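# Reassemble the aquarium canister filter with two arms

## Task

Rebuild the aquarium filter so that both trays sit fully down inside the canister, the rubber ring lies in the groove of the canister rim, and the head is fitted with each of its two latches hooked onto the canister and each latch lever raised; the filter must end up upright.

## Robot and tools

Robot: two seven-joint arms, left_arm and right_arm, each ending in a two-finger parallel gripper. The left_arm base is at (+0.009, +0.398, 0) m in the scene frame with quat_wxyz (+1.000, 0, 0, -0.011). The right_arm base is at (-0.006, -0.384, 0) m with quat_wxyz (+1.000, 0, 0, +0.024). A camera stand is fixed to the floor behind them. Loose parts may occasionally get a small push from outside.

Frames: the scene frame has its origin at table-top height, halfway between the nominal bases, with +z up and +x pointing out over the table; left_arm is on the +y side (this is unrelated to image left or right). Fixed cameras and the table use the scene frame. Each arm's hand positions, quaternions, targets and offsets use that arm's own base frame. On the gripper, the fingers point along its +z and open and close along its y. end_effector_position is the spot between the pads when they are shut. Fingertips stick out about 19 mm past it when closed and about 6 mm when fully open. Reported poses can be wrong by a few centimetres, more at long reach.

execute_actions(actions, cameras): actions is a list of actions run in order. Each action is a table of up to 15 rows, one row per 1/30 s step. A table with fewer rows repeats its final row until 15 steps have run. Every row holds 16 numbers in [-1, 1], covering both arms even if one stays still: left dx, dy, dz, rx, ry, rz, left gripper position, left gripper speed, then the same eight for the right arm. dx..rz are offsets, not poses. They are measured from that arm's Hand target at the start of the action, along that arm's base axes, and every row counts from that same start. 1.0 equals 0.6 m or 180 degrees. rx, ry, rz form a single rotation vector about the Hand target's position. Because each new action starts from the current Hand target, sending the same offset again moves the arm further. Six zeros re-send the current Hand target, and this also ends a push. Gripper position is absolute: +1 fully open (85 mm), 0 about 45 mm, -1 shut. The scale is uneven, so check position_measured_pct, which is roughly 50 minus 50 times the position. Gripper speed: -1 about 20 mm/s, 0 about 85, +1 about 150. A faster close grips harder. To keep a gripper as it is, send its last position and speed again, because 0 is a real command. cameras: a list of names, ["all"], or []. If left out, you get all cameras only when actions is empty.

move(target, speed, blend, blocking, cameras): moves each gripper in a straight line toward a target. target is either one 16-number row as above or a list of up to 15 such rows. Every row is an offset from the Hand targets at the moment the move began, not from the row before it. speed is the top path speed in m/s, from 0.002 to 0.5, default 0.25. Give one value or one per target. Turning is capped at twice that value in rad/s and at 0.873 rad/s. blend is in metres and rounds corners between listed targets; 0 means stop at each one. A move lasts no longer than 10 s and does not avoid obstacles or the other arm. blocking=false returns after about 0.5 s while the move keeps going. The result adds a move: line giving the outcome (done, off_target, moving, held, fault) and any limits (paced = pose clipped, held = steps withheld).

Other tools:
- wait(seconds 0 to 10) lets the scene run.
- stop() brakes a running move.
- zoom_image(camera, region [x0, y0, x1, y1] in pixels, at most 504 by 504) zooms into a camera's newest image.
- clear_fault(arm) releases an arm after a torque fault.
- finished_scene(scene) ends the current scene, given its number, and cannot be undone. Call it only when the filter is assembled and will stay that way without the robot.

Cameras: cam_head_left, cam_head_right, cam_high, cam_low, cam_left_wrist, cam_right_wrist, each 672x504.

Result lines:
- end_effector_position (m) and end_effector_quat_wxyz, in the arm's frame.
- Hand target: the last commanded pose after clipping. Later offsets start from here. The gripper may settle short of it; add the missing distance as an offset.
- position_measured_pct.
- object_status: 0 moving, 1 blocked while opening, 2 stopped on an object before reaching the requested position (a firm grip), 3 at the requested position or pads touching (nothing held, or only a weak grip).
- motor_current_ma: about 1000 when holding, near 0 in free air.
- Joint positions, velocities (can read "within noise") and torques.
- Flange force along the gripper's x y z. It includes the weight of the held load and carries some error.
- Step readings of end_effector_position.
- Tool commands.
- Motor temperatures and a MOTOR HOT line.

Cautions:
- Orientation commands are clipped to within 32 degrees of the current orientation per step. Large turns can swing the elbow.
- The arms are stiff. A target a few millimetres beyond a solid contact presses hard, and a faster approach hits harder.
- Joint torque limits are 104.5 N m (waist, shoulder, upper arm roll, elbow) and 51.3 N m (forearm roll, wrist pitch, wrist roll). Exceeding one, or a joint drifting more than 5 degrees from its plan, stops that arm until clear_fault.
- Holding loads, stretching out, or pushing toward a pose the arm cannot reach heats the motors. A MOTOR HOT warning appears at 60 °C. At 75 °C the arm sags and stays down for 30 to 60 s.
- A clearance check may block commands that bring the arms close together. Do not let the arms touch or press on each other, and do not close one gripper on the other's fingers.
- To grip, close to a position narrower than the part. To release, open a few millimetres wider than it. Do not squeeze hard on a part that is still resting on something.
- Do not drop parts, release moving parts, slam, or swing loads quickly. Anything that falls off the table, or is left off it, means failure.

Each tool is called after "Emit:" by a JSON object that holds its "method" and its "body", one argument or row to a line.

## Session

Scene 1 solved. Scene 2: look.

Emit:
{"method": "execute_actions", "body": {
  "actions": []
}}

Emit:
{"method": "zoom_image", "body": {
  "camera": "cam_head_right",
  "region": [100, 170, 604, 460]
}}

Emit:
{"method": "zoom_image", "body": {
  "camera": "cam_head_left",
  "region": [60, 170, 564, 460]
}}

Scene clock: 0.00 s.
left_arm: end_effector_position=(+0.4275, +0.5507, +0.1202) position_measured_pct=0.0 object_status=3 motor_current_ma=0 end_effector_quat_wxyz=(-0.171, +0.437, +0.586, +0.661) | right_arm: end_effector_position=(+0.4912, +0.4459, +0.2017) position_measured_pct=0.0 object_status=3 motor_current_ma=0 end_effector_quat_wxyz=(-0.037, +0.997, -0.052, -0.032)
Joint positions: left_arm=[-0.298 1.287 -0.659 1.901 -2.6 1.118 2.765] | right_arm=[-0.59 0.997 -0.511 0.625 0.328 1.56 3.728]
Joint velocities: within noise
Joint torques (N m): no reading
Motor temperatures (°C): left_arm=[33 37 29 34 42 46 38] | right_arm=[31 38 35 35 38 40 55]
Flange force (N): no reading
Hand target: left_arm +0.4275, +0.5507, +0.1202; -0.171, +0.437, +0.586, +0.661 | right_arm +0.4912, +0.4459, +0.2017; -0.037, +0.997, -0.052, -0.032
Tool commands: left_gripper/position=+1.0 left_gripper/speed=+1.0 right_gripper/position=+1.0 right_gripper/speed=+1.0

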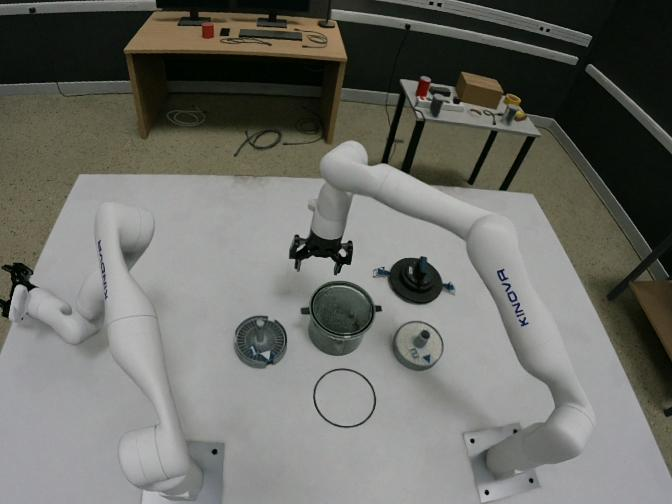

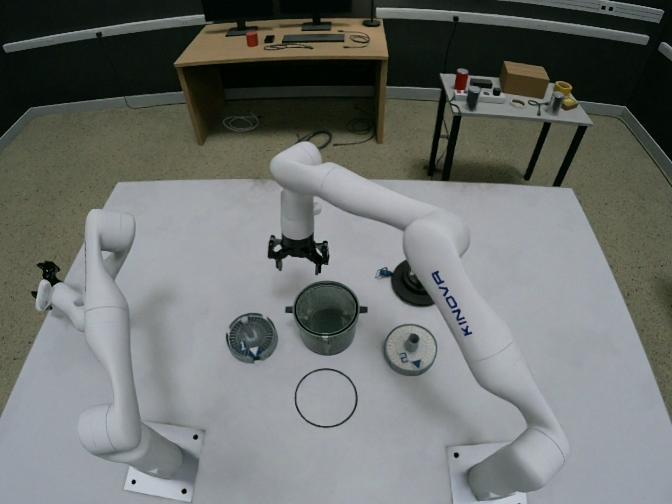

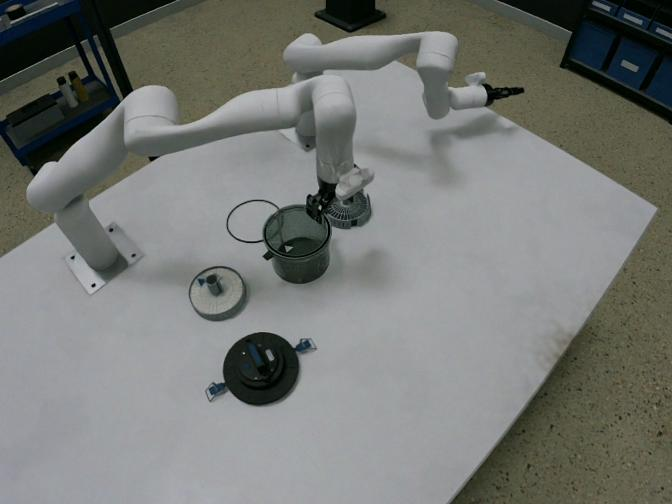

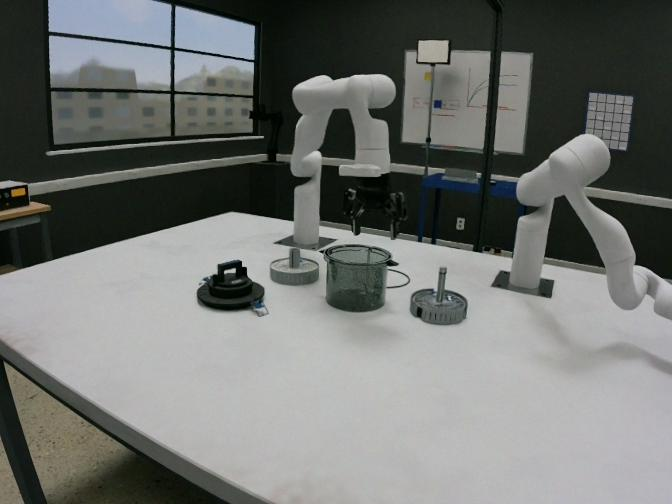

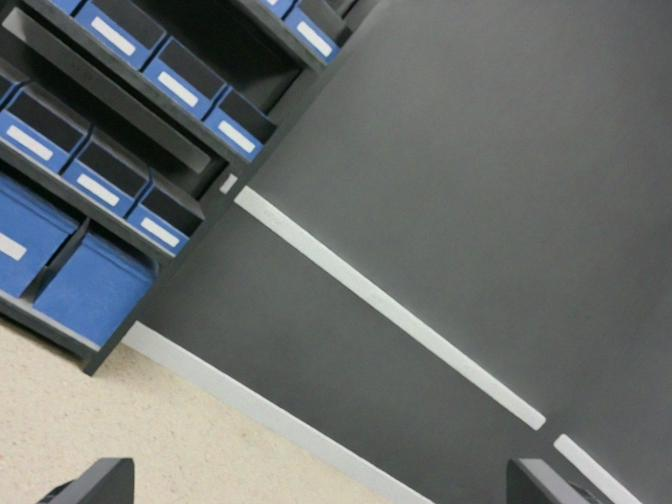

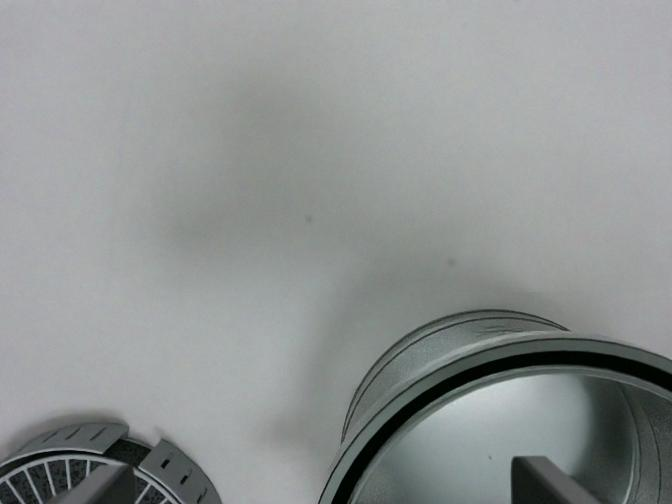

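Scaled by 1.000.

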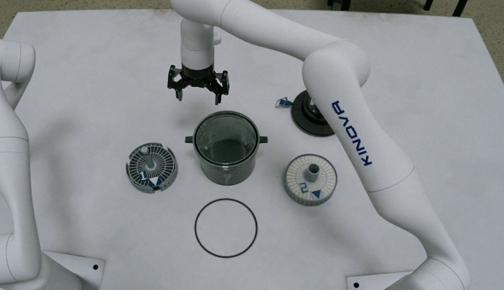

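Scaled by 1.000.

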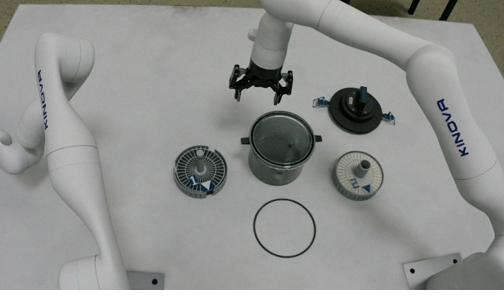

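Emit:
{"method": "move", "body": {
  "target": [-0.129,-0.584,0.4,-0.1353,0.5233,-0.464,0.3,1,-0.2,-0.103,0.33,-0.0236,-0.0204,0.0331,1,1],
  "speed": 0.22,
  "cameras": ["cam_right_wrist","cam_head_left"]
}}

Scene clock: 16.97 s.
left_arm: end_effector_position=(+0.3501, +0.2003, +0.3602) position_measured_pct=35.1 object_status=3 motor_current_ma=0 end_effector_quat_wxyz=(+0.000, +1.000, -0.001, +0.000) | right_arm: end_effector_position=(+0.3712, +0.3841, +0.3997) position_measured_pct=0.0 object_status=3 motor_current_ma=0 end_effector_quat_wxyz=(+0.000, +1.000, +0.000, +0.000)
Joint positions: left_arm=[0.098 0.319 -0.953 1.413 -6.024 1.54 3.873] | right_arm=[-0.635 0.605 -0.546 0.755 0.312 1.839 3.699]
Joint torques (N m): left_arm=[-1.37 -12.03 -2.52 -8.25 -0.3 0.12 -0.19] | right_arm=[1.27 -18.87 -2.06 -6.69 -0.05 0.11 -0.33]
Motor temperatures (°C): left_arm=[33 37 29 34 41 46 38] | right_arm=[31 39 35 35 38 40 55]
Flange force (N): left_arm=[0.5 4.0 -0.3] | right_arm=[5.1 -7.7 -8.1]
Hand target: left_arm +0.3501, +0.2003, +0.3602; +0.000, +1.000, +0.000, +0.000 | right_arm +0.3712, +0.3841, +0.3996; +0.000, +1.000, +0.000, +0.000
Off the commanded pose: left_arm 0.000 m, 0 deg | right_arm 0.000 m, 0 deg.
move: done
Images, in order (width x height): cam_head_left 672x504, cam_right_wrist 672x504.

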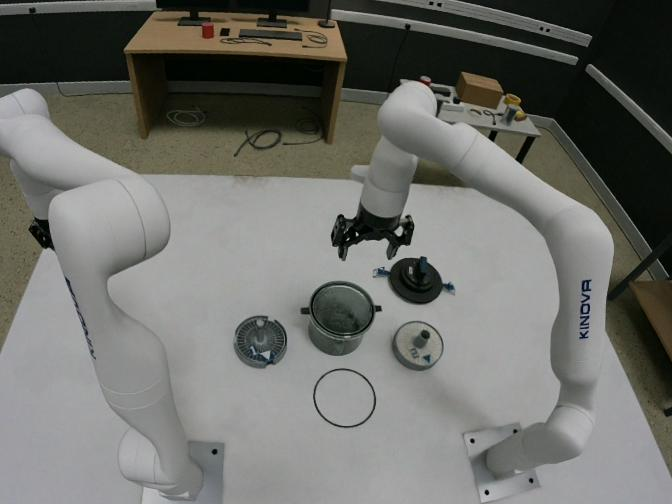

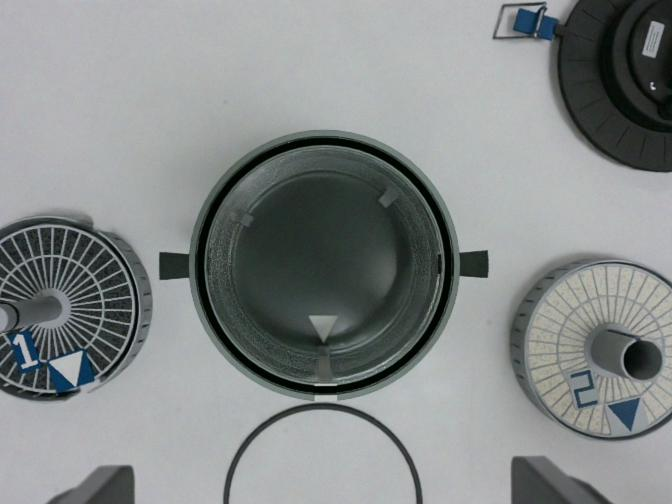

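Emit:
{"method": "move", "body": {
  "target": [-0.09,-0.625,0,0,0,0,0.0,1,-0.107,-0.353,-0.066,0,0,0,0.3,1],
  "speed": 0.22,
  "cameras": ["cam_right_wrist","cam_left_wrist"]
}}

Scene clock: 26.83 s.
left_arm: end_effector_position=(+0.2961, -0.1747, +0.3602) position_measured_pct=49.8 object_status=3 motor_current_ma=0 end_effector_quat_wxyz=(+0.000, +1.000, +0.000, +0.000) | right_arm: end_effector_position=(+0.3070, +0.1723, +0.3600) position_measured_pct=35.1 object_status=3 motor_current_ma=0 end_effector_quat_wxyz=(+0.000, +1.000, +0.000, +0.000)
Joint positions: left_arm=[0.972 0.096 -0.566 1.59 -6.231 1.47 5.114] | right_arm=[-0.113 0.115 -0.532 1.569 0.058 1.472 4.065]
Joint torques (N m): left_arm=[-1.36 -9.74 -0.78 -8.53 -0.4 0.12 -0.18] | right_arm=[1.3 -9.76 -0.96 -7.36 -0.05 0.1 -0.33]
Motor temperatures (°C): left_arm=[33 37 29 34 41 46 38] | right_arm=[31 39 35 36 38 40 55]
Flange force (N): left_arm=[-1.9 2.9 -0.7] | right_arm=[2.8 -2.6 -4.6]
Hand target: left_arm +0.2961, -0.1747, +0.3602; +0.000, +1.000, -0.001, +0.000 | right_arm +0.3070, +0.1723, +0.3600; +0.000, +1.000, +0.000, +0.000
Off the commanded pose: left_arm 0.000 m, 0 deg | right_arm 0.000 m, 0 deg.
move: done
Images, in order (width x height): cam_left_wrist 672x504, cam_right_wrist 672x504.

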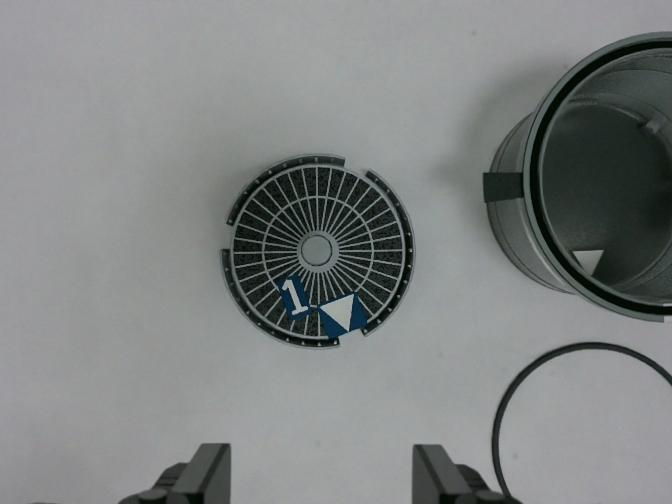

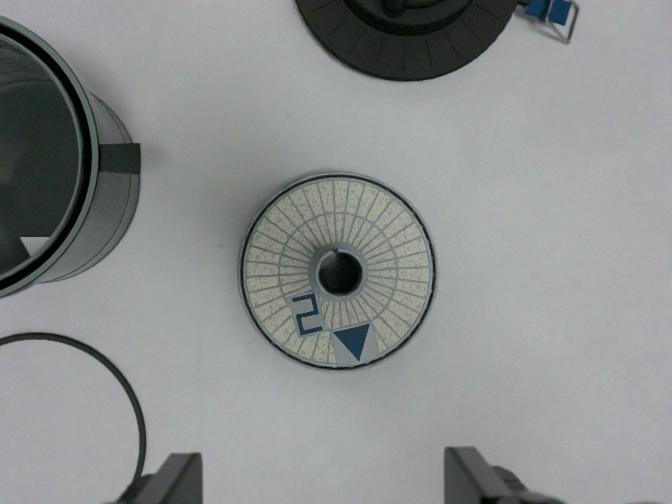

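Emit:
{"method": "zoom_image", "body": {
  "camera": "cam_left_wrist",
  "region": [200, 135, 440, 365]
}}

Emit:
{"method": "zoom_image", "body": {
  "camera": "cam_right_wrist",
  "region": [220, 155, 460, 385]
}}

Scaled by 2.100.

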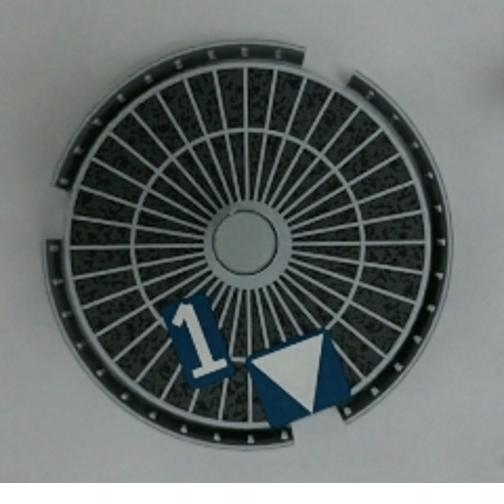

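Scaled by 2.100.

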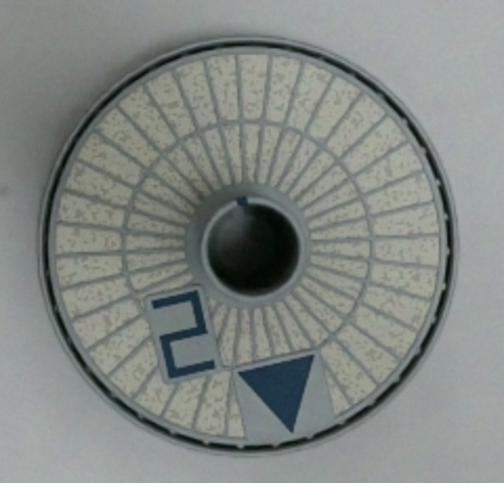

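Emit:
{"method": "move", "body": {
  "target": [
    [0.0833,-0.3347,0,0,0,0,0.0,1,0.0772,-0.021,-0.4333,0,0,0,0.3,1],
    [0.0833,-0.3347,0,0,0,0,0.0,1,0.0772,-0.021,-0.4943,0,0,0,0.3,1],
    [0.0833,-0.3347,0,0,0,0,0.0,1,0.0772,-0.021,-0.4943,0,0,0,-0.6,-1]
  ],
  "speed": [0.22,0.06,0.06],
  "cameras": ["cam_right_wrist","cam_left_wrist"]
}}

Scene clock: 49.87 s.
left_arm: end_effector_position=(+0.3461, -0.3755, +0.3602) position_measured_pct=49.8 object_status=3 motor_current_ma=0 end_effector_quat_wxyz=(+0.000, +1.000, -0.001, +0.000) | right_arm: end_effector_position=(+0.3533, +0.1597, +0.0635) position_measured_pct=64.5 object_status=0 motor_current_ma=1000 end_effector_quat_wxyz=(+0.000, +1.000, +0.000, +0.000)
Joint positions: left_arm=[1.017 0.513 -0.463 1.029 -6.062 1.643 5.335] | right_arm=[-0.208 0.582 -0.387 2.024 0.375 0.602 3.862]
Joint torques (N m): left_arm=[-1.43 -18.25 -1.88 -8.31 -0.36 0.16 -0.18] | right_arm=[1.36 -10.52 -1.11 -3.53 0.27 -1.04 -0.43]
Motor temperatures (°C): left_arm=[33 37 29 34 41 46 38] | right_arm=[31 39 35 35 38 40 55]
Flange force (N): left_arm=[-2.2 2.2 -0.2] | right_arm=[-1.6 -2.2 -14.1]
Hand target: left_arm +0.3461, -0.3755, +0.3602; +0.000, +1.000, -0.001, +0.000 | right_arm +0.3533, +0.1597, +0.0635; +0.000, +1.000, +0.000, +0.000
Off the commanded pose: left_arm 0.000 m, 0 deg | right_arm 0.000 m, 0 deg.
move: done
Images, in order (width x height): cam_left_wrist 672x504, cam_right_wrist 672x504.

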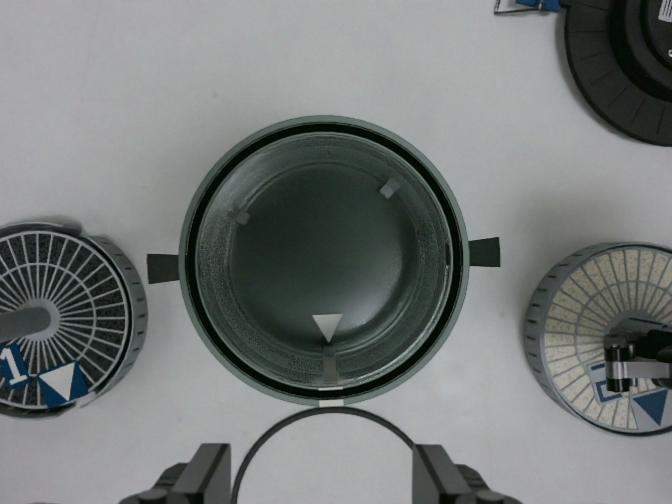

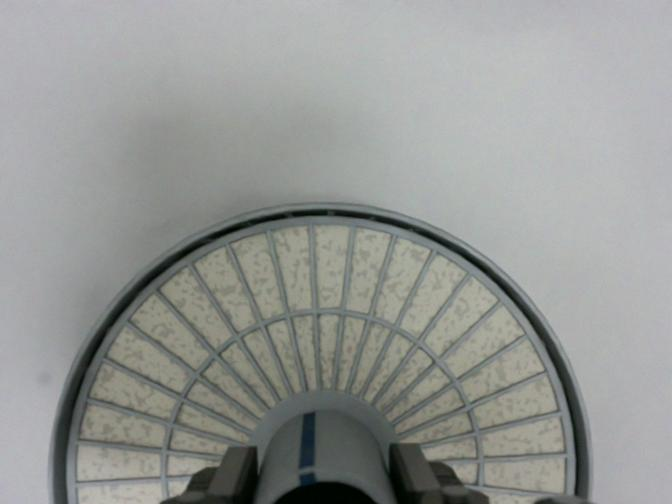

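Emit:
{"method": "move", "body": {
  "target": [
    [0.0147,0.3408,-0.3,0,0,0,0.0,1,0,0,0.02,0,0,0,-0.6,-1],
    [0.0147,0.3408,-0.4577,0,0,0,0.0,1,0,0,0.08,0,0,0,-0.6,-1],
    [0.0147,0.3408,-0.4577,0,0,0,-0.8,-1,0,0,0.15,0,0,0,-0.6,-1]
  ],
  "speed": [0.22,0.05,0.08],
  "cameras": ["cam_left_wrist","cam_low"]
}}

Scene clock: 62.30 s.
left_arm: end_effector_position=(+0.3549, -0.1711, +0.0856) position_measured_pct=80.1 object_status=0 motor_current_ma=1000 end_effector_quat_wxyz=(+0.000, +1.000, -0.001, +0.000) | right_arm: end_effector_position=(+0.3533, +0.1597, +0.1535) position_measured_pct=64.5 object_status=2 motor_current_ma=1000 end_effector_quat_wxyz=(+0.000, +1.000, +0.000, +0.000)
Joint positions: left_arm=[0.716 0.553 -0.457 1.983 -5.909 0.686 4.736] | right_arm=[-0.128 0.411 -0.48 1.921 0.244 0.866 3.979]
Joint torques (N m): left_arm=[-1.01 -12.36 -1.15 -5.23 0.05 -0.69 -0.19] | right_arm=[1.29 -13.58 -1.9 -5.33 -0.06 0.12 -0.31]
Motor temperatures (°C): left_arm=[33 37 29 34 41 46 38] | right_arm=[31 39 35 35 38 40 55]
Flange force (N): left_arm=[-4.2 1.4 -9.5] | right_arm=[3.1 -3.8 -1.3]
Hand target: left_arm +0.3549, -0.1711, +0.0856; +0.000, +1.000, -0.001, +0.000 | right_arm +0.3533, +0.1597, +0.1535; +0.000, +1.000, +0.000, +0.000
Off the commanded pose: left_arm 0.000 m, 0 deg | right_arm 0.000 m, 0 deg.
move: done
Images, in order (width x height): cam_low 672x504, cam_left_wrist 672x504.

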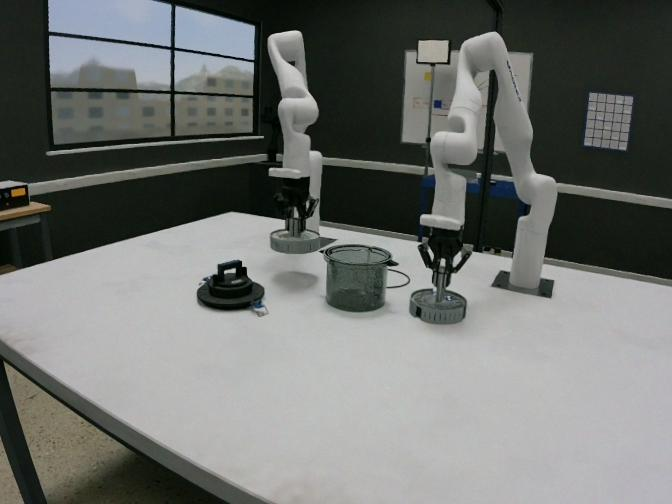

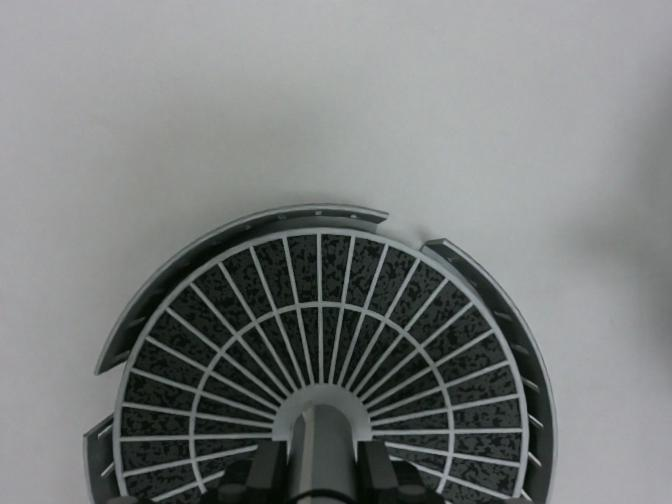

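Emit:
{"method": "move", "body": {
  "target": [
    [0,0,0.024,0,0,0,-0.8,-1,0,0,0,0,0,0,-0.6,-1],
    [0,0,0.26,0,0,0,-0.8,-1,0,0,0.06,0,0,0,-0.6,-1],
    [0.0748,-0.3425,0.26,0,0,-0.104,-0.8,-1,0,0,0.06,0,0,-0.0694,-0.6,-1]
  ],
  "speed": [0.04,0.15,0.15],
  "cameras": ["cam_left_wrist","cam_low","cam_head_right"]
}}

Emit:
{"method": "zoom_image", "body": {
  "camera": "cam_head_right",
  "region": [270, 230, 390, 370]
}}

Scene clock: 69.37 s.
left_arm: end_effector_position=(+0.3997, -0.3766, +0.2416) position_measured_pct=80.1 object_status=2 motor_current_ma=1000 end_effector_quat_wxyz=(+0.000, +0.987, -0.163, +0.000) | right_arm: end_effector_position=(+0.3533, +0.1597, +0.1895) position_measured_pct=64.5 object_status=2 motor_current_ma=1000 end_effector_quat_wxyz=(+0.000, +0.994, -0.109, +0.000)
Joint positions: left_arm=[0.914 0.64 -0.389 1.186 -6.049 1.357 4.931] | right_arm=[-0.144 0.347 -0.45 1.865 0.18 0.968 3.822]
Joint torques (N m): left_arm=[-1.38 -20.64 -2.05 -8.51 -0.36 0.13 -0.16] | right_arm=[1.3 -13.19 -1.66 -6 -0.05 0.12 -0.33]
Motor temperatures (°C): left_arm=[33 37 29 34 41 46 38] | right_arm=[31 39 35 35 38 40 55]
Flange force (N): left_arm=[-1.4 2.4 0.8] | right_arm=[2.3 -4.0 -1.8]
Hand target: left_arm +0.3998, -0.3766, +0.2416; +0.000, +0.987, -0.163, +0.000 | right_arm +0.3533, +0.1597, +0.1895; +0.000, +0.994, -0.109, +0.000
Off the commanded pose: left_arm 0.000 m, 0 deg | right_arm 0.000 m, 0 deg.
move: done
Images, in order (width x height): cam_head_right 672x504, cam_low 672x504, cam_left_wrist 672x504.

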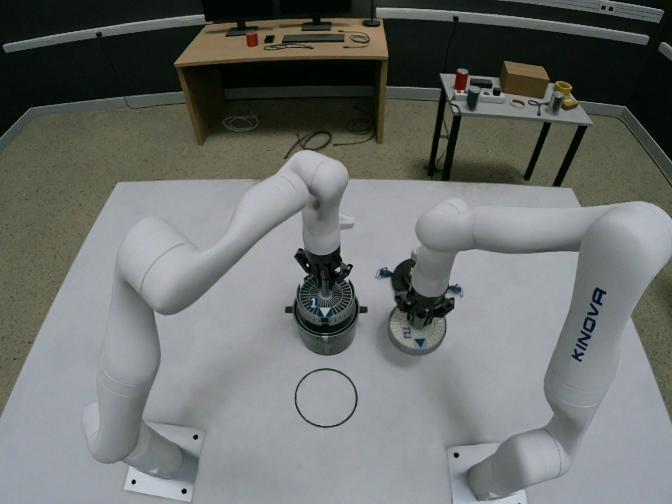

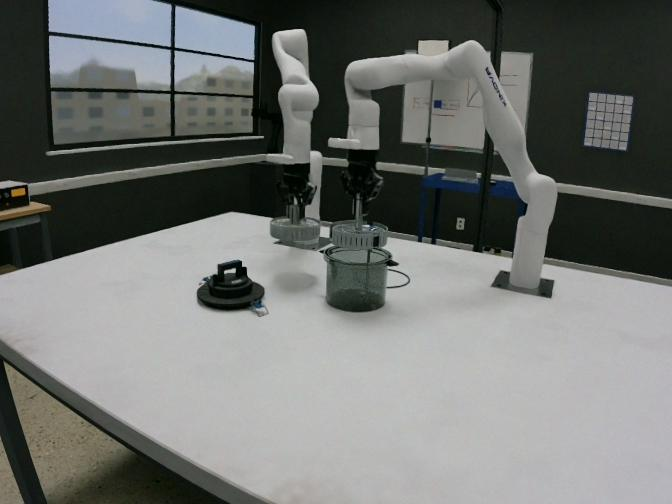

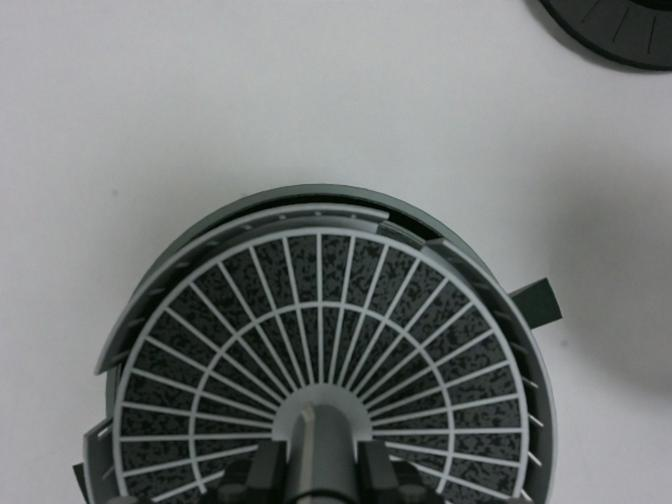

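Scaled by 3.600 from the camera's 672x504 image, which has a finer 960x720 frame.

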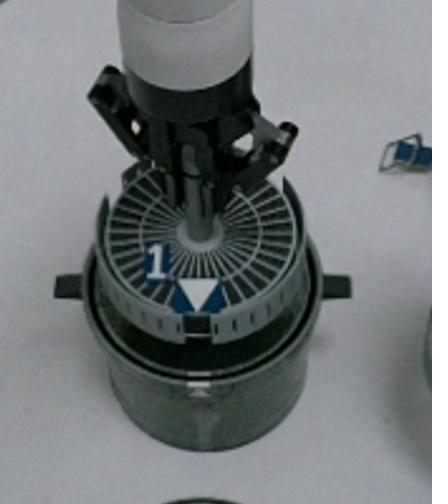

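Emit:
{"method": "move", "body": {
  "target": [
    [0,0,-0.12,0,0,0,-0.8,-1,0,0,0,0,0,0,-0.6,-1],
    [0,0,-0.235,0,0,0,-0.8,-1,0,0,0,0,0,0,-0.6,-1]
  ],
  "speed": [0.06,0.04]
}}

Emit:
{"method": "move", "body": {
  "target": [0,0,-0.015,0,0,0,-0.8,-1,0,0,0,0,0,0,-0.6,-1],
  "speed": 0.02,
  "cameras": ["cam_left_wrist","cam_head_right"]
}}

Emit:
{"method": "zoom_image", "body": {
  "camera": "cam_head_right",
  "region": [270, 230, 390, 370]
}}

Scene clock: 75.47 s.
left_arm: end_effector_position=(+0.3997, -0.3765, +0.1005) position_measured_pct=80.1 object_status=2 motor_current_ma=1000 end_effector_quat_wxyz=(+0.000, +0.987, -0.163, +0.000) | right_arm: end_effector_position=(+0.3533, +0.1597, +0.1895) position_measured_pct=64.5 object_status=2 motor_current_ma=1000 end_effector_quat_wxyz=(+0.000, +0.994, -0.109, +0.000)
Joint positions: left_arm=[0.911 0.783 -0.358 1.406 -5.986 1.005 4.873] | right_arm=[-0.144 0.347 -0.45 1.865 0.18 0.968 3.822]
Joint torques (N m): left_arm=[-1.42 -21.69 -2.36 -7.12 -0.37 0.13 -0.2] | right_arm=[1.28 -13.21 -1.68 -5.98 -0.06 0.13 -0.34]
Motor temperatures (°C): left_arm=[33 37 29 34 41 46 38] | right_arm=[31 39 35 35 38 40 55]
Flange force (N): left_arm=[-0.7 2.9 0.9] | right_arm=[2.4 -4.0 -1.7]
Hand target: left_arm +0.3997, -0.3765, +0.1006; +0.000, +0.987, -0.163, +0.000 | right_arm +0.3533, +0.1597, +0.1895; +0.000, +0.994, -0.109, +0.000
Off the commanded pose: left_arm 0.000 m, 0 deg | right_arm 0.000 m, 0 deg.
move: done

Scene clock: 76.17 s.
left_arm: end_effector_position=(+0.3998, -0.3765, +0.0916) position_measured_pct=80.1 object_status=2 motor_current_ma=1000 end_effector_quat_wxyz=(+0.000, +0.987, -0.163, +0.000) | right_arm: end_effector_position=(+0.3533, +0.1597, +0.1895) position_measured_pct=64.5 object_status=2 motor_current_ma=1000 end_effector_quat_wxyz=(+0.000, +0.994, -0.109, +0.000)
Joint positions: left_arm=[0.909 0.795 -0.355 1.414 -5.981 0.985 4.869] | right_arm=[-0.144 0.347 -0.45 1.865 0.18 0.968 3.822]
Joint torques (N m): left_arm=[-1.41 -21.86 -2.38 -7.05 -0.35 0.13 -0.19] | right_arm=[1.31 -13.23 -1.67 -6 -0.05 0.11 -0.33]
Motor temperatures (°C): left_arm=[33 37 29 34 41 46 38] | right_arm=[31 39 35 35 38 40 55]
Flange force (N): left_arm=[-0.6 2.9 1.0] | right_arm=[2.4 -4.1 -1.8]
Hand target: left_arm +0.3998, -0.3765, +0.0916; +0.000, +0.987, -0.163, +0.000 | right_arm +0.3533, +0.1597, +0.1895; +0.000, +0.994, -0.109, +0.000
Off the commanded pose: left_arm 0.000 m, 0 deg | right_arm 0.000 m, 0 deg.
move: done
Images, in order (width x height): cam_head_right 672x504, cam_left_wrist 672x504.

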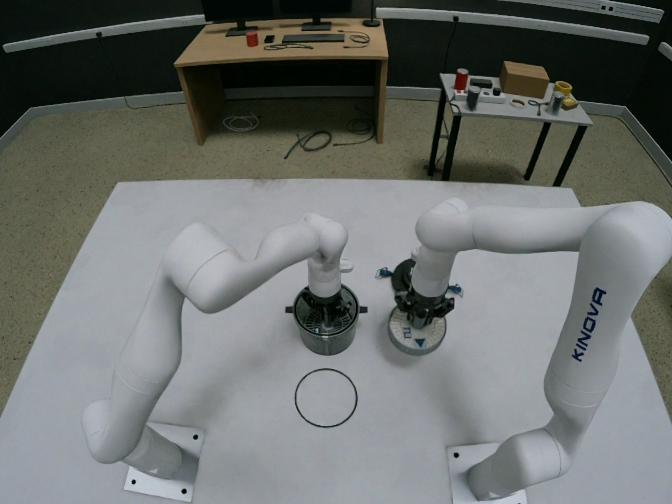

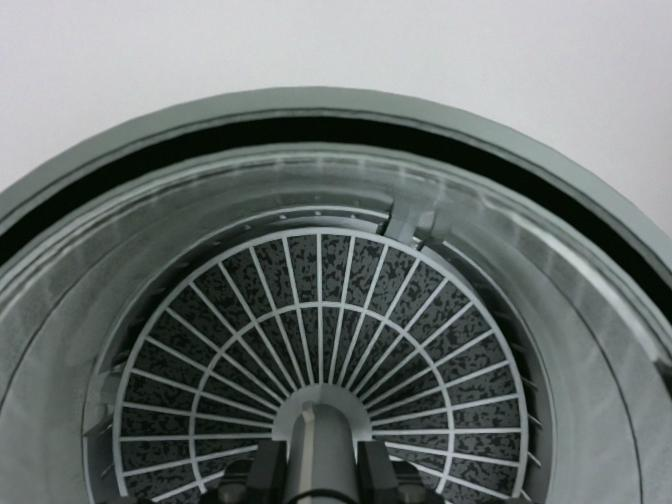

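Scaled by 3.600 from the camera's 672x504 image, which has a finer 960x720 frame.

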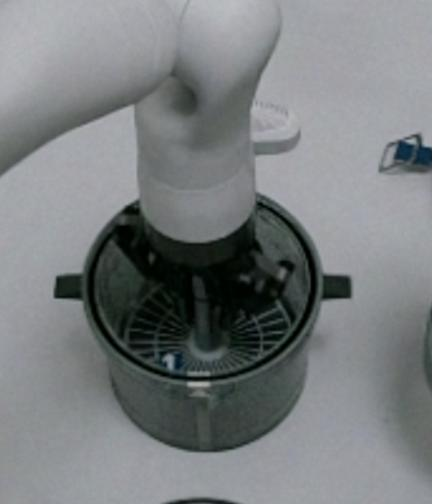

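Ribs are engaged. Last mm in small steps.

Emit:
{"method": "move", "body": {
  "target": [0,0,-0.0025,0,0,0,-0.8,-1,0,0,0,0,0,0,-0.6,-1],
  "speed": 0.02
}}

Emit:
{"method": "move", "body": {
  "target": [0,0,-0.0017,0,0,0,-0.8,-1,0,0,0,0,0,0,-0.6,-1],
  "speed": 0.02
}}

Scene clock: 78.77 s.
left_arm: end_effector_position=(+0.3998, -0.3766, +0.0901) position_measured_pct=80.1 object_status=2 motor_current_ma=1000 end_effector_quat_wxyz=(+0.000, +0.987, -0.163, +0.000) | right_arm: end_effector_position=(+0.3533, +0.1597, +0.1895) position_measured_pct=64.5 object_status=2 motor_current_ma=1000 end_effector_quat_wxyz=(+0.000, +0.994, -0.109, +0.000)
Joint positions: left_arm=[0.909 0.797 -0.354 1.416 -5.98 0.982 4.869] | right_arm=[-0.144 0.347 -0.45 1.865 0.18 0.968 3.822]
Joint torques (N m): left_arm=[-0.71 -17.5 -1.24 -6.85 0.12 -1.13 -0.09] | right_arm=[1.29 -13.19 -1.66 -6 -0.06 0.1 -0.34]
Motor temperatures (°C): left_arm=[33 37 29 34 41 46 38] | right_arm=[31 39 35 35 38 40 55]
Flange force (N): left_arm=[-4.3 -0.3 -8.5] | right_arm=[2.4 -4.0 -1.9]
Hand target: left_arm +0.3997, -0.3766, +0.0901; +0.000, +0.987, -0.163, +0.000 | right_arm +0.3533, +0.1597, +0.1895; +0.000, +0.994, -0.109, +0.000
Off the commanded pose: left_arm 0.000 m, 0 deg | right_arm 0.000 m, 0 deg.
move: done

Scene clock: 79.47 s.
left_arm: end_effector_position=(+0.3998, -0.3765, +0.0891) position_measured_pct=80.1 object_status=2 motor_current_ma=1000 end_effector_quat_wxyz=(+0.000, +0.987, -0.163, +0.000) | right_arm: end_effector_position=(+0.3533, +0.1597, +0.1895) position_measured_pct=64.5 object_status=2 motor_current_ma=1000 end_effector_quat_wxyz=(+0.000, +0.994, -0.109, +0.000)
Joint positions: left_arm=[0.909 0.798 -0.354 1.417 -5.98 0.98 4.868] | right_arm=[-0.144 0.347 -0.45 1.865 0.18 0.968 3.822]
Joint torques (N m): left_arm=[-1.32 -6.13 -0.22 -5.49 0.52 -4.14 -0.14] | right_arm=[1.31 -13.18 -1.67 -6.01 -0.06 0.12 -0.33]
Motor temperatures (°C): left_arm=[33 37 29 34 41 46 38] | right_arm=[31 39 35 35 38 40 55]
Flange force (N): left_arm=[-13.6 -3.3 -32.9] | right_arm=[2.3 -4.0 -1.8]
Hand target: left_arm +0.3998, -0.3765, +0.0891; +0.000, +0.987, -0.163, +0.000 | right_arm +0.3533, +0.1597, +0.1895; +0.000, +0.994, -0.109, +0.000
Off the commanded pose: left_arm 0.000 m, 0 deg | right_arm 0.000 m, 0 deg.
move: done

Emit:
{"method": "move", "body": {
  "target": [
    [0,0,0.0025,0,0,0,-0.3,-1,0,0,0,0,0,0,-0.6,-1],
    [0,0,0.1,0,0,0,-0.3,-1,0,0,0,0,0,0,-0.6,-1],
    [-0.0895,0,0.4517,0,0,0.104,-0.3,-1,0,0,0,0,0,0,-0.6,-1]
  ],
  "speed": [0.02,0.08,0.2],
  "cameras": ["cam_left_wrist"]
}}

Emit:
{"method": "zoom_image", "body": {
  "camera": "cam_left_wrist",
  "region": [160, 90, 490, 420]
}}

Scene clock: 91.73 s.
left_arm: end_effector_position=(+0.3460, -0.3765, +0.3601) position_measured_pct=64.9 object_status=3 motor_current_ma=0 end_effector_quat_wxyz=(+0.000, +1.000, -0.001, +0.000) | right_arm: end_effector_position=(+0.3533, +0.1597, +0.1895) position_measured_pct=64.5 object_status=2 motor_current_ma=1000 end_effector_quat_wxyz=(+0.000, +0.994, -0.109, +0.000)
Joint positions: left_arm=[1.021 0.516 -0.469 1.026 -6.058 1.644 5.334] | right_arm=[-0.144 0.347 -0.45 1.865 0.18 0.968 3.822]
Joint torques (N m): left_arm=[-1.42 -18.25 -1.89 -8.34 -0.41 0.15 -0.18] | right_arm=[1.24 -13.18 -1.66 -6.01 -0.05 0.13 -0.33]
Motor temperatures (°C): left_arm=[33 37 29 34 41 46 38] | right_arm=[31 39 35 35 38 40 55]
Flange force (N): left_arm=[-2.3 2.0 -0.1] | right_arm=[2.3 -3.9 -1.8]
Hand target: left_arm +0.3460, -0.3765, +0.3601; +0.000, +1.000, -0.001, +0.000 | right_arm +0.3533, +0.1597, +0.1895; +0.000, +0.994, -0.109, +0.000
Off the commanded pose: left_arm 0.000 m, 0 deg | right_arm 0.000 m, 0 deg.
move: done
Images, in order (width x height): cam_left_wrist 672x504.

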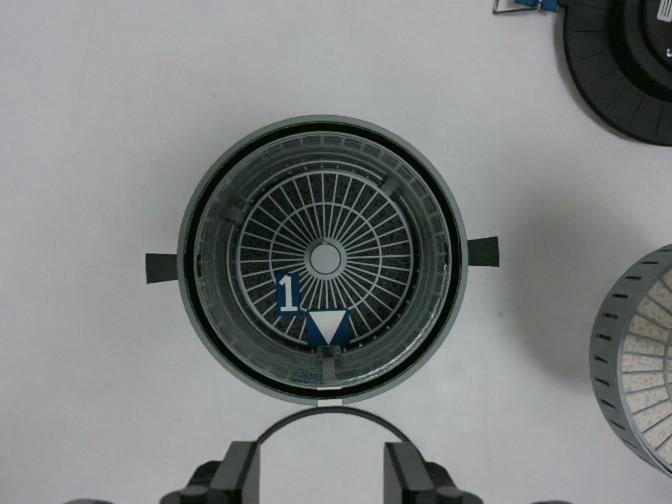

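Scaled by 1.527.

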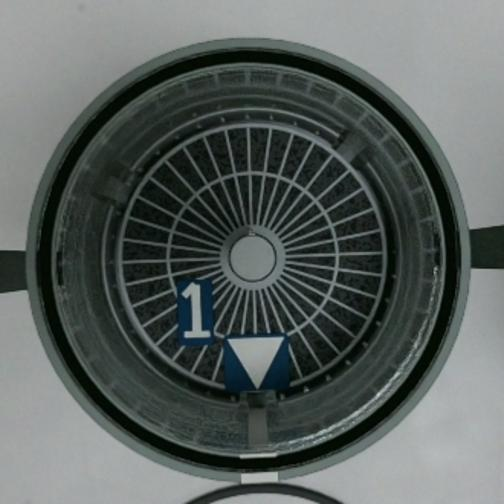

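Emit:
{"method": "move", "body": {
  "target": [
    [0,0.35,0,0,0,0,-0.3,-1,-0.02,0.1,0.1,0,0,0,-0.6,-1],
    [0,0.35,0,0,0,0,-0.3,-1,-0.053,0.3655,0.1,0,0,0,-0.6,-1]
  ],
  "speed": 0.2,
  "cameras": ["cam_right_wrist"]
}}

Emit:
{"method": "zoom_image", "body": {
  "camera": "cam_right_wrist",
  "region": [180, 0, 480, 250]
}}

Scene clock: 101.80 s.
left_arm: end_effector_position=(+0.3461, -0.1665, +0.3601) position_measured_pct=64.9 object_status=3 motor_current_ma=0 end_effector_quat_wxyz=(+0.000, +1.000, +0.000, +0.000) | right_arm: end_effector_position=(+0.3215, +0.3789, +0.2495) position_measured_pct=64.5 object_status=2 motor_current_ma=1000 end_effector_quat_wxyz=(+0.000, +0.994, -0.109, +0.000)
Joint positions: left_arm=[0.851 0.202 -0.585 1.479 -6.172 1.493 4.978] | right_arm=[-0.611 0.527 -0.504 1.381 0.255 1.297 3.368]
Joint torques (N m): left_arm=[-1.45 -11.8 -1.22 -8.45 -0.33 0.14 -0.18] | right_arm=[1.31 -17.64 -2.44 -7.18 -0.03 0.14 -0.31]
Motor temperatures (°C): left_arm=[33 37 29 34 41 46 38] | right_arm=[31 39 35 35 38 40 55]
Flange force (N): left_arm=[-1.8 3.1 -0.6] | right_arm=[0.9 -5.5 -2.5]
Hand target: left_arm +0.3461, -0.1665, +0.3601; +0.000, +1.000, -0.001, +0.000 | right_arm +0.3215, +0.3790, +0.2495; +0.000, +0.994, -0.109, +0.000
Off the commanded pose: left_arm 0.000 m, 0 deg | right_arm 0.000 m, 0 deg.
move: done
Images, in order (width x height): cam_right_wrist 672x504.

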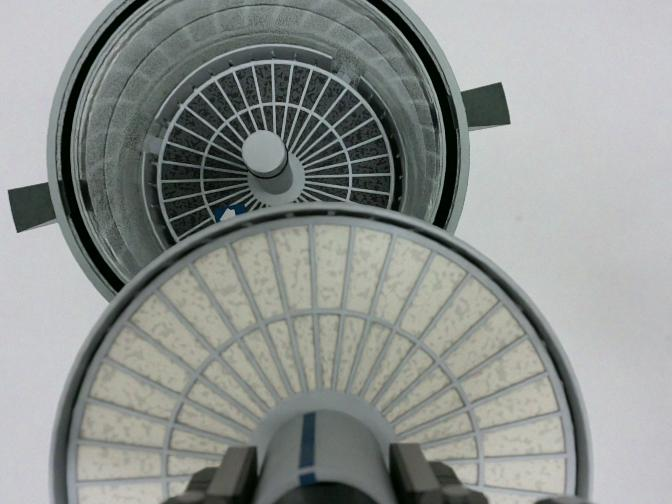

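Scaled by 1.680.

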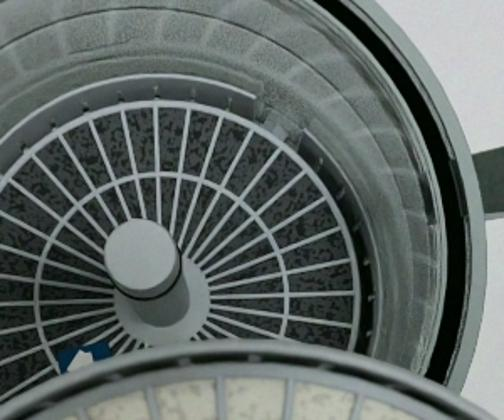

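Emit:
{"method": "move", "body": {
  "target": [
    [0,0,0,0,0,0,-0.3,-1,0.1672,0.0007,0,0,0,0,-0.6,-1],
    [0,0,0,0,0,0,-0.3,-1,0.1672,0.0007,-0.105,0,0,0,-0.6,-1]
  ],
  "speed": [0.12,0.06],
  "cameras": ["cam_right_wrist","cam_low","cam_head_left"]
}}

Emit:
{"method": "zoom_image", "body": {
  "camera": "cam_head_left",
  "region": [285, 240, 405, 370]
}}

Scene clock: 109.00 s.
left_arm: end_effector_position=(+0.3460, -0.1666, +0.3601) position_measured_pct=64.9 object_status=3 motor_current_ma=0 end_effector_quat_wxyz=(+0.000, +1.000, +0.000, +0.000) | right_arm: end_effector_position=(+0.4218, +0.3795, +0.1866) position_measured_pct=64.5 object_status=2 motor_current_ma=1000 end_effector_quat_wxyz=(+0.000, +0.994, -0.109, +0.000)
Joint positions: left_arm=[0.851 0.202 -0.585 1.479 -6.172 1.493 4.978] | right_arm=[-0.544 0.736 -0.457 1.21 0.316 1.263 3.502]
Joint torques (N m): left_arm=[-1.42 -11.71 -1.28 -8.46 -0.39 0.12 -0.17] | right_arm=[1.79 -6.68 -0.29 -1.54 0.54 -1.88 -0.26]
Motor temperatures (°C): left_arm=[33 37 29 34 41 46 38] | right_arm=[31 39 35 35 38 40 55]
Flange force (N): left_arm=[-1.9 3.0 -0.6] | right_arm=[-1.3 -2.8 -30.0]
Hand target: left_arm +0.3460, -0.1666, +0.3601; +0.000, +1.000, +0.000, +0.000 | right_arm +0.4218, +0.3794, +0.1865; +0.000, +0.994, -0.109, +0.000
Off the commanded pose: left_arm 0.000 m, 0 deg | right_arm 0.000 m, 0 deg.
move: done
Images, in order (width x height): cam_head_left 672x504, cam_low 672x504, cam_right_wrist 672x504.

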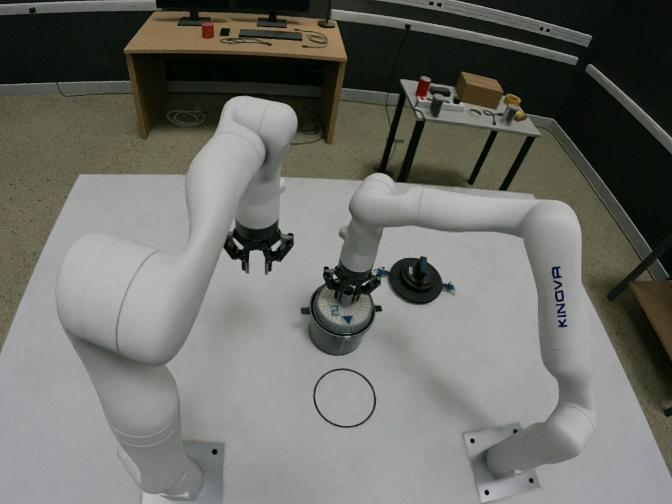

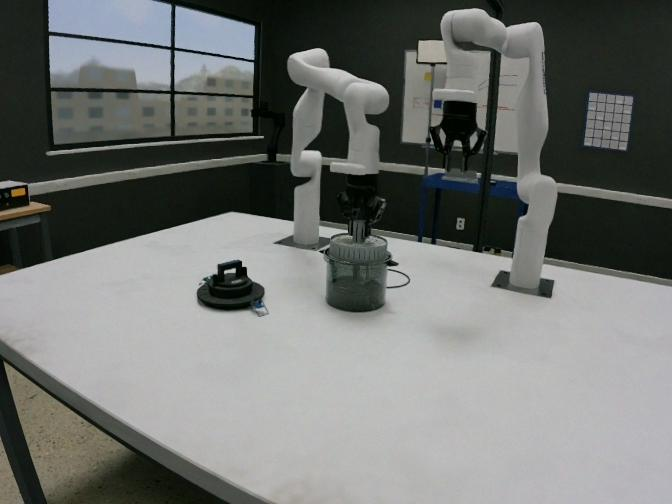

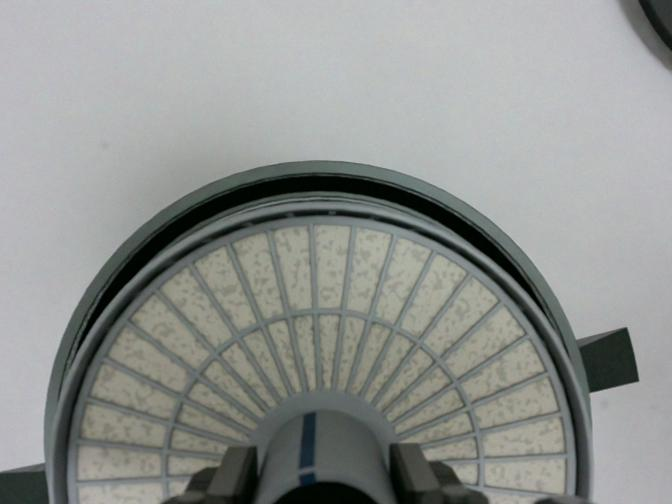

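Scaled by 3.877 from the camera's 672x504 image, which has a finer 960x720 frame.

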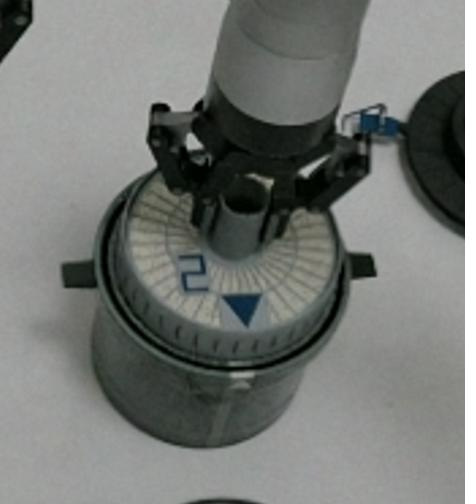

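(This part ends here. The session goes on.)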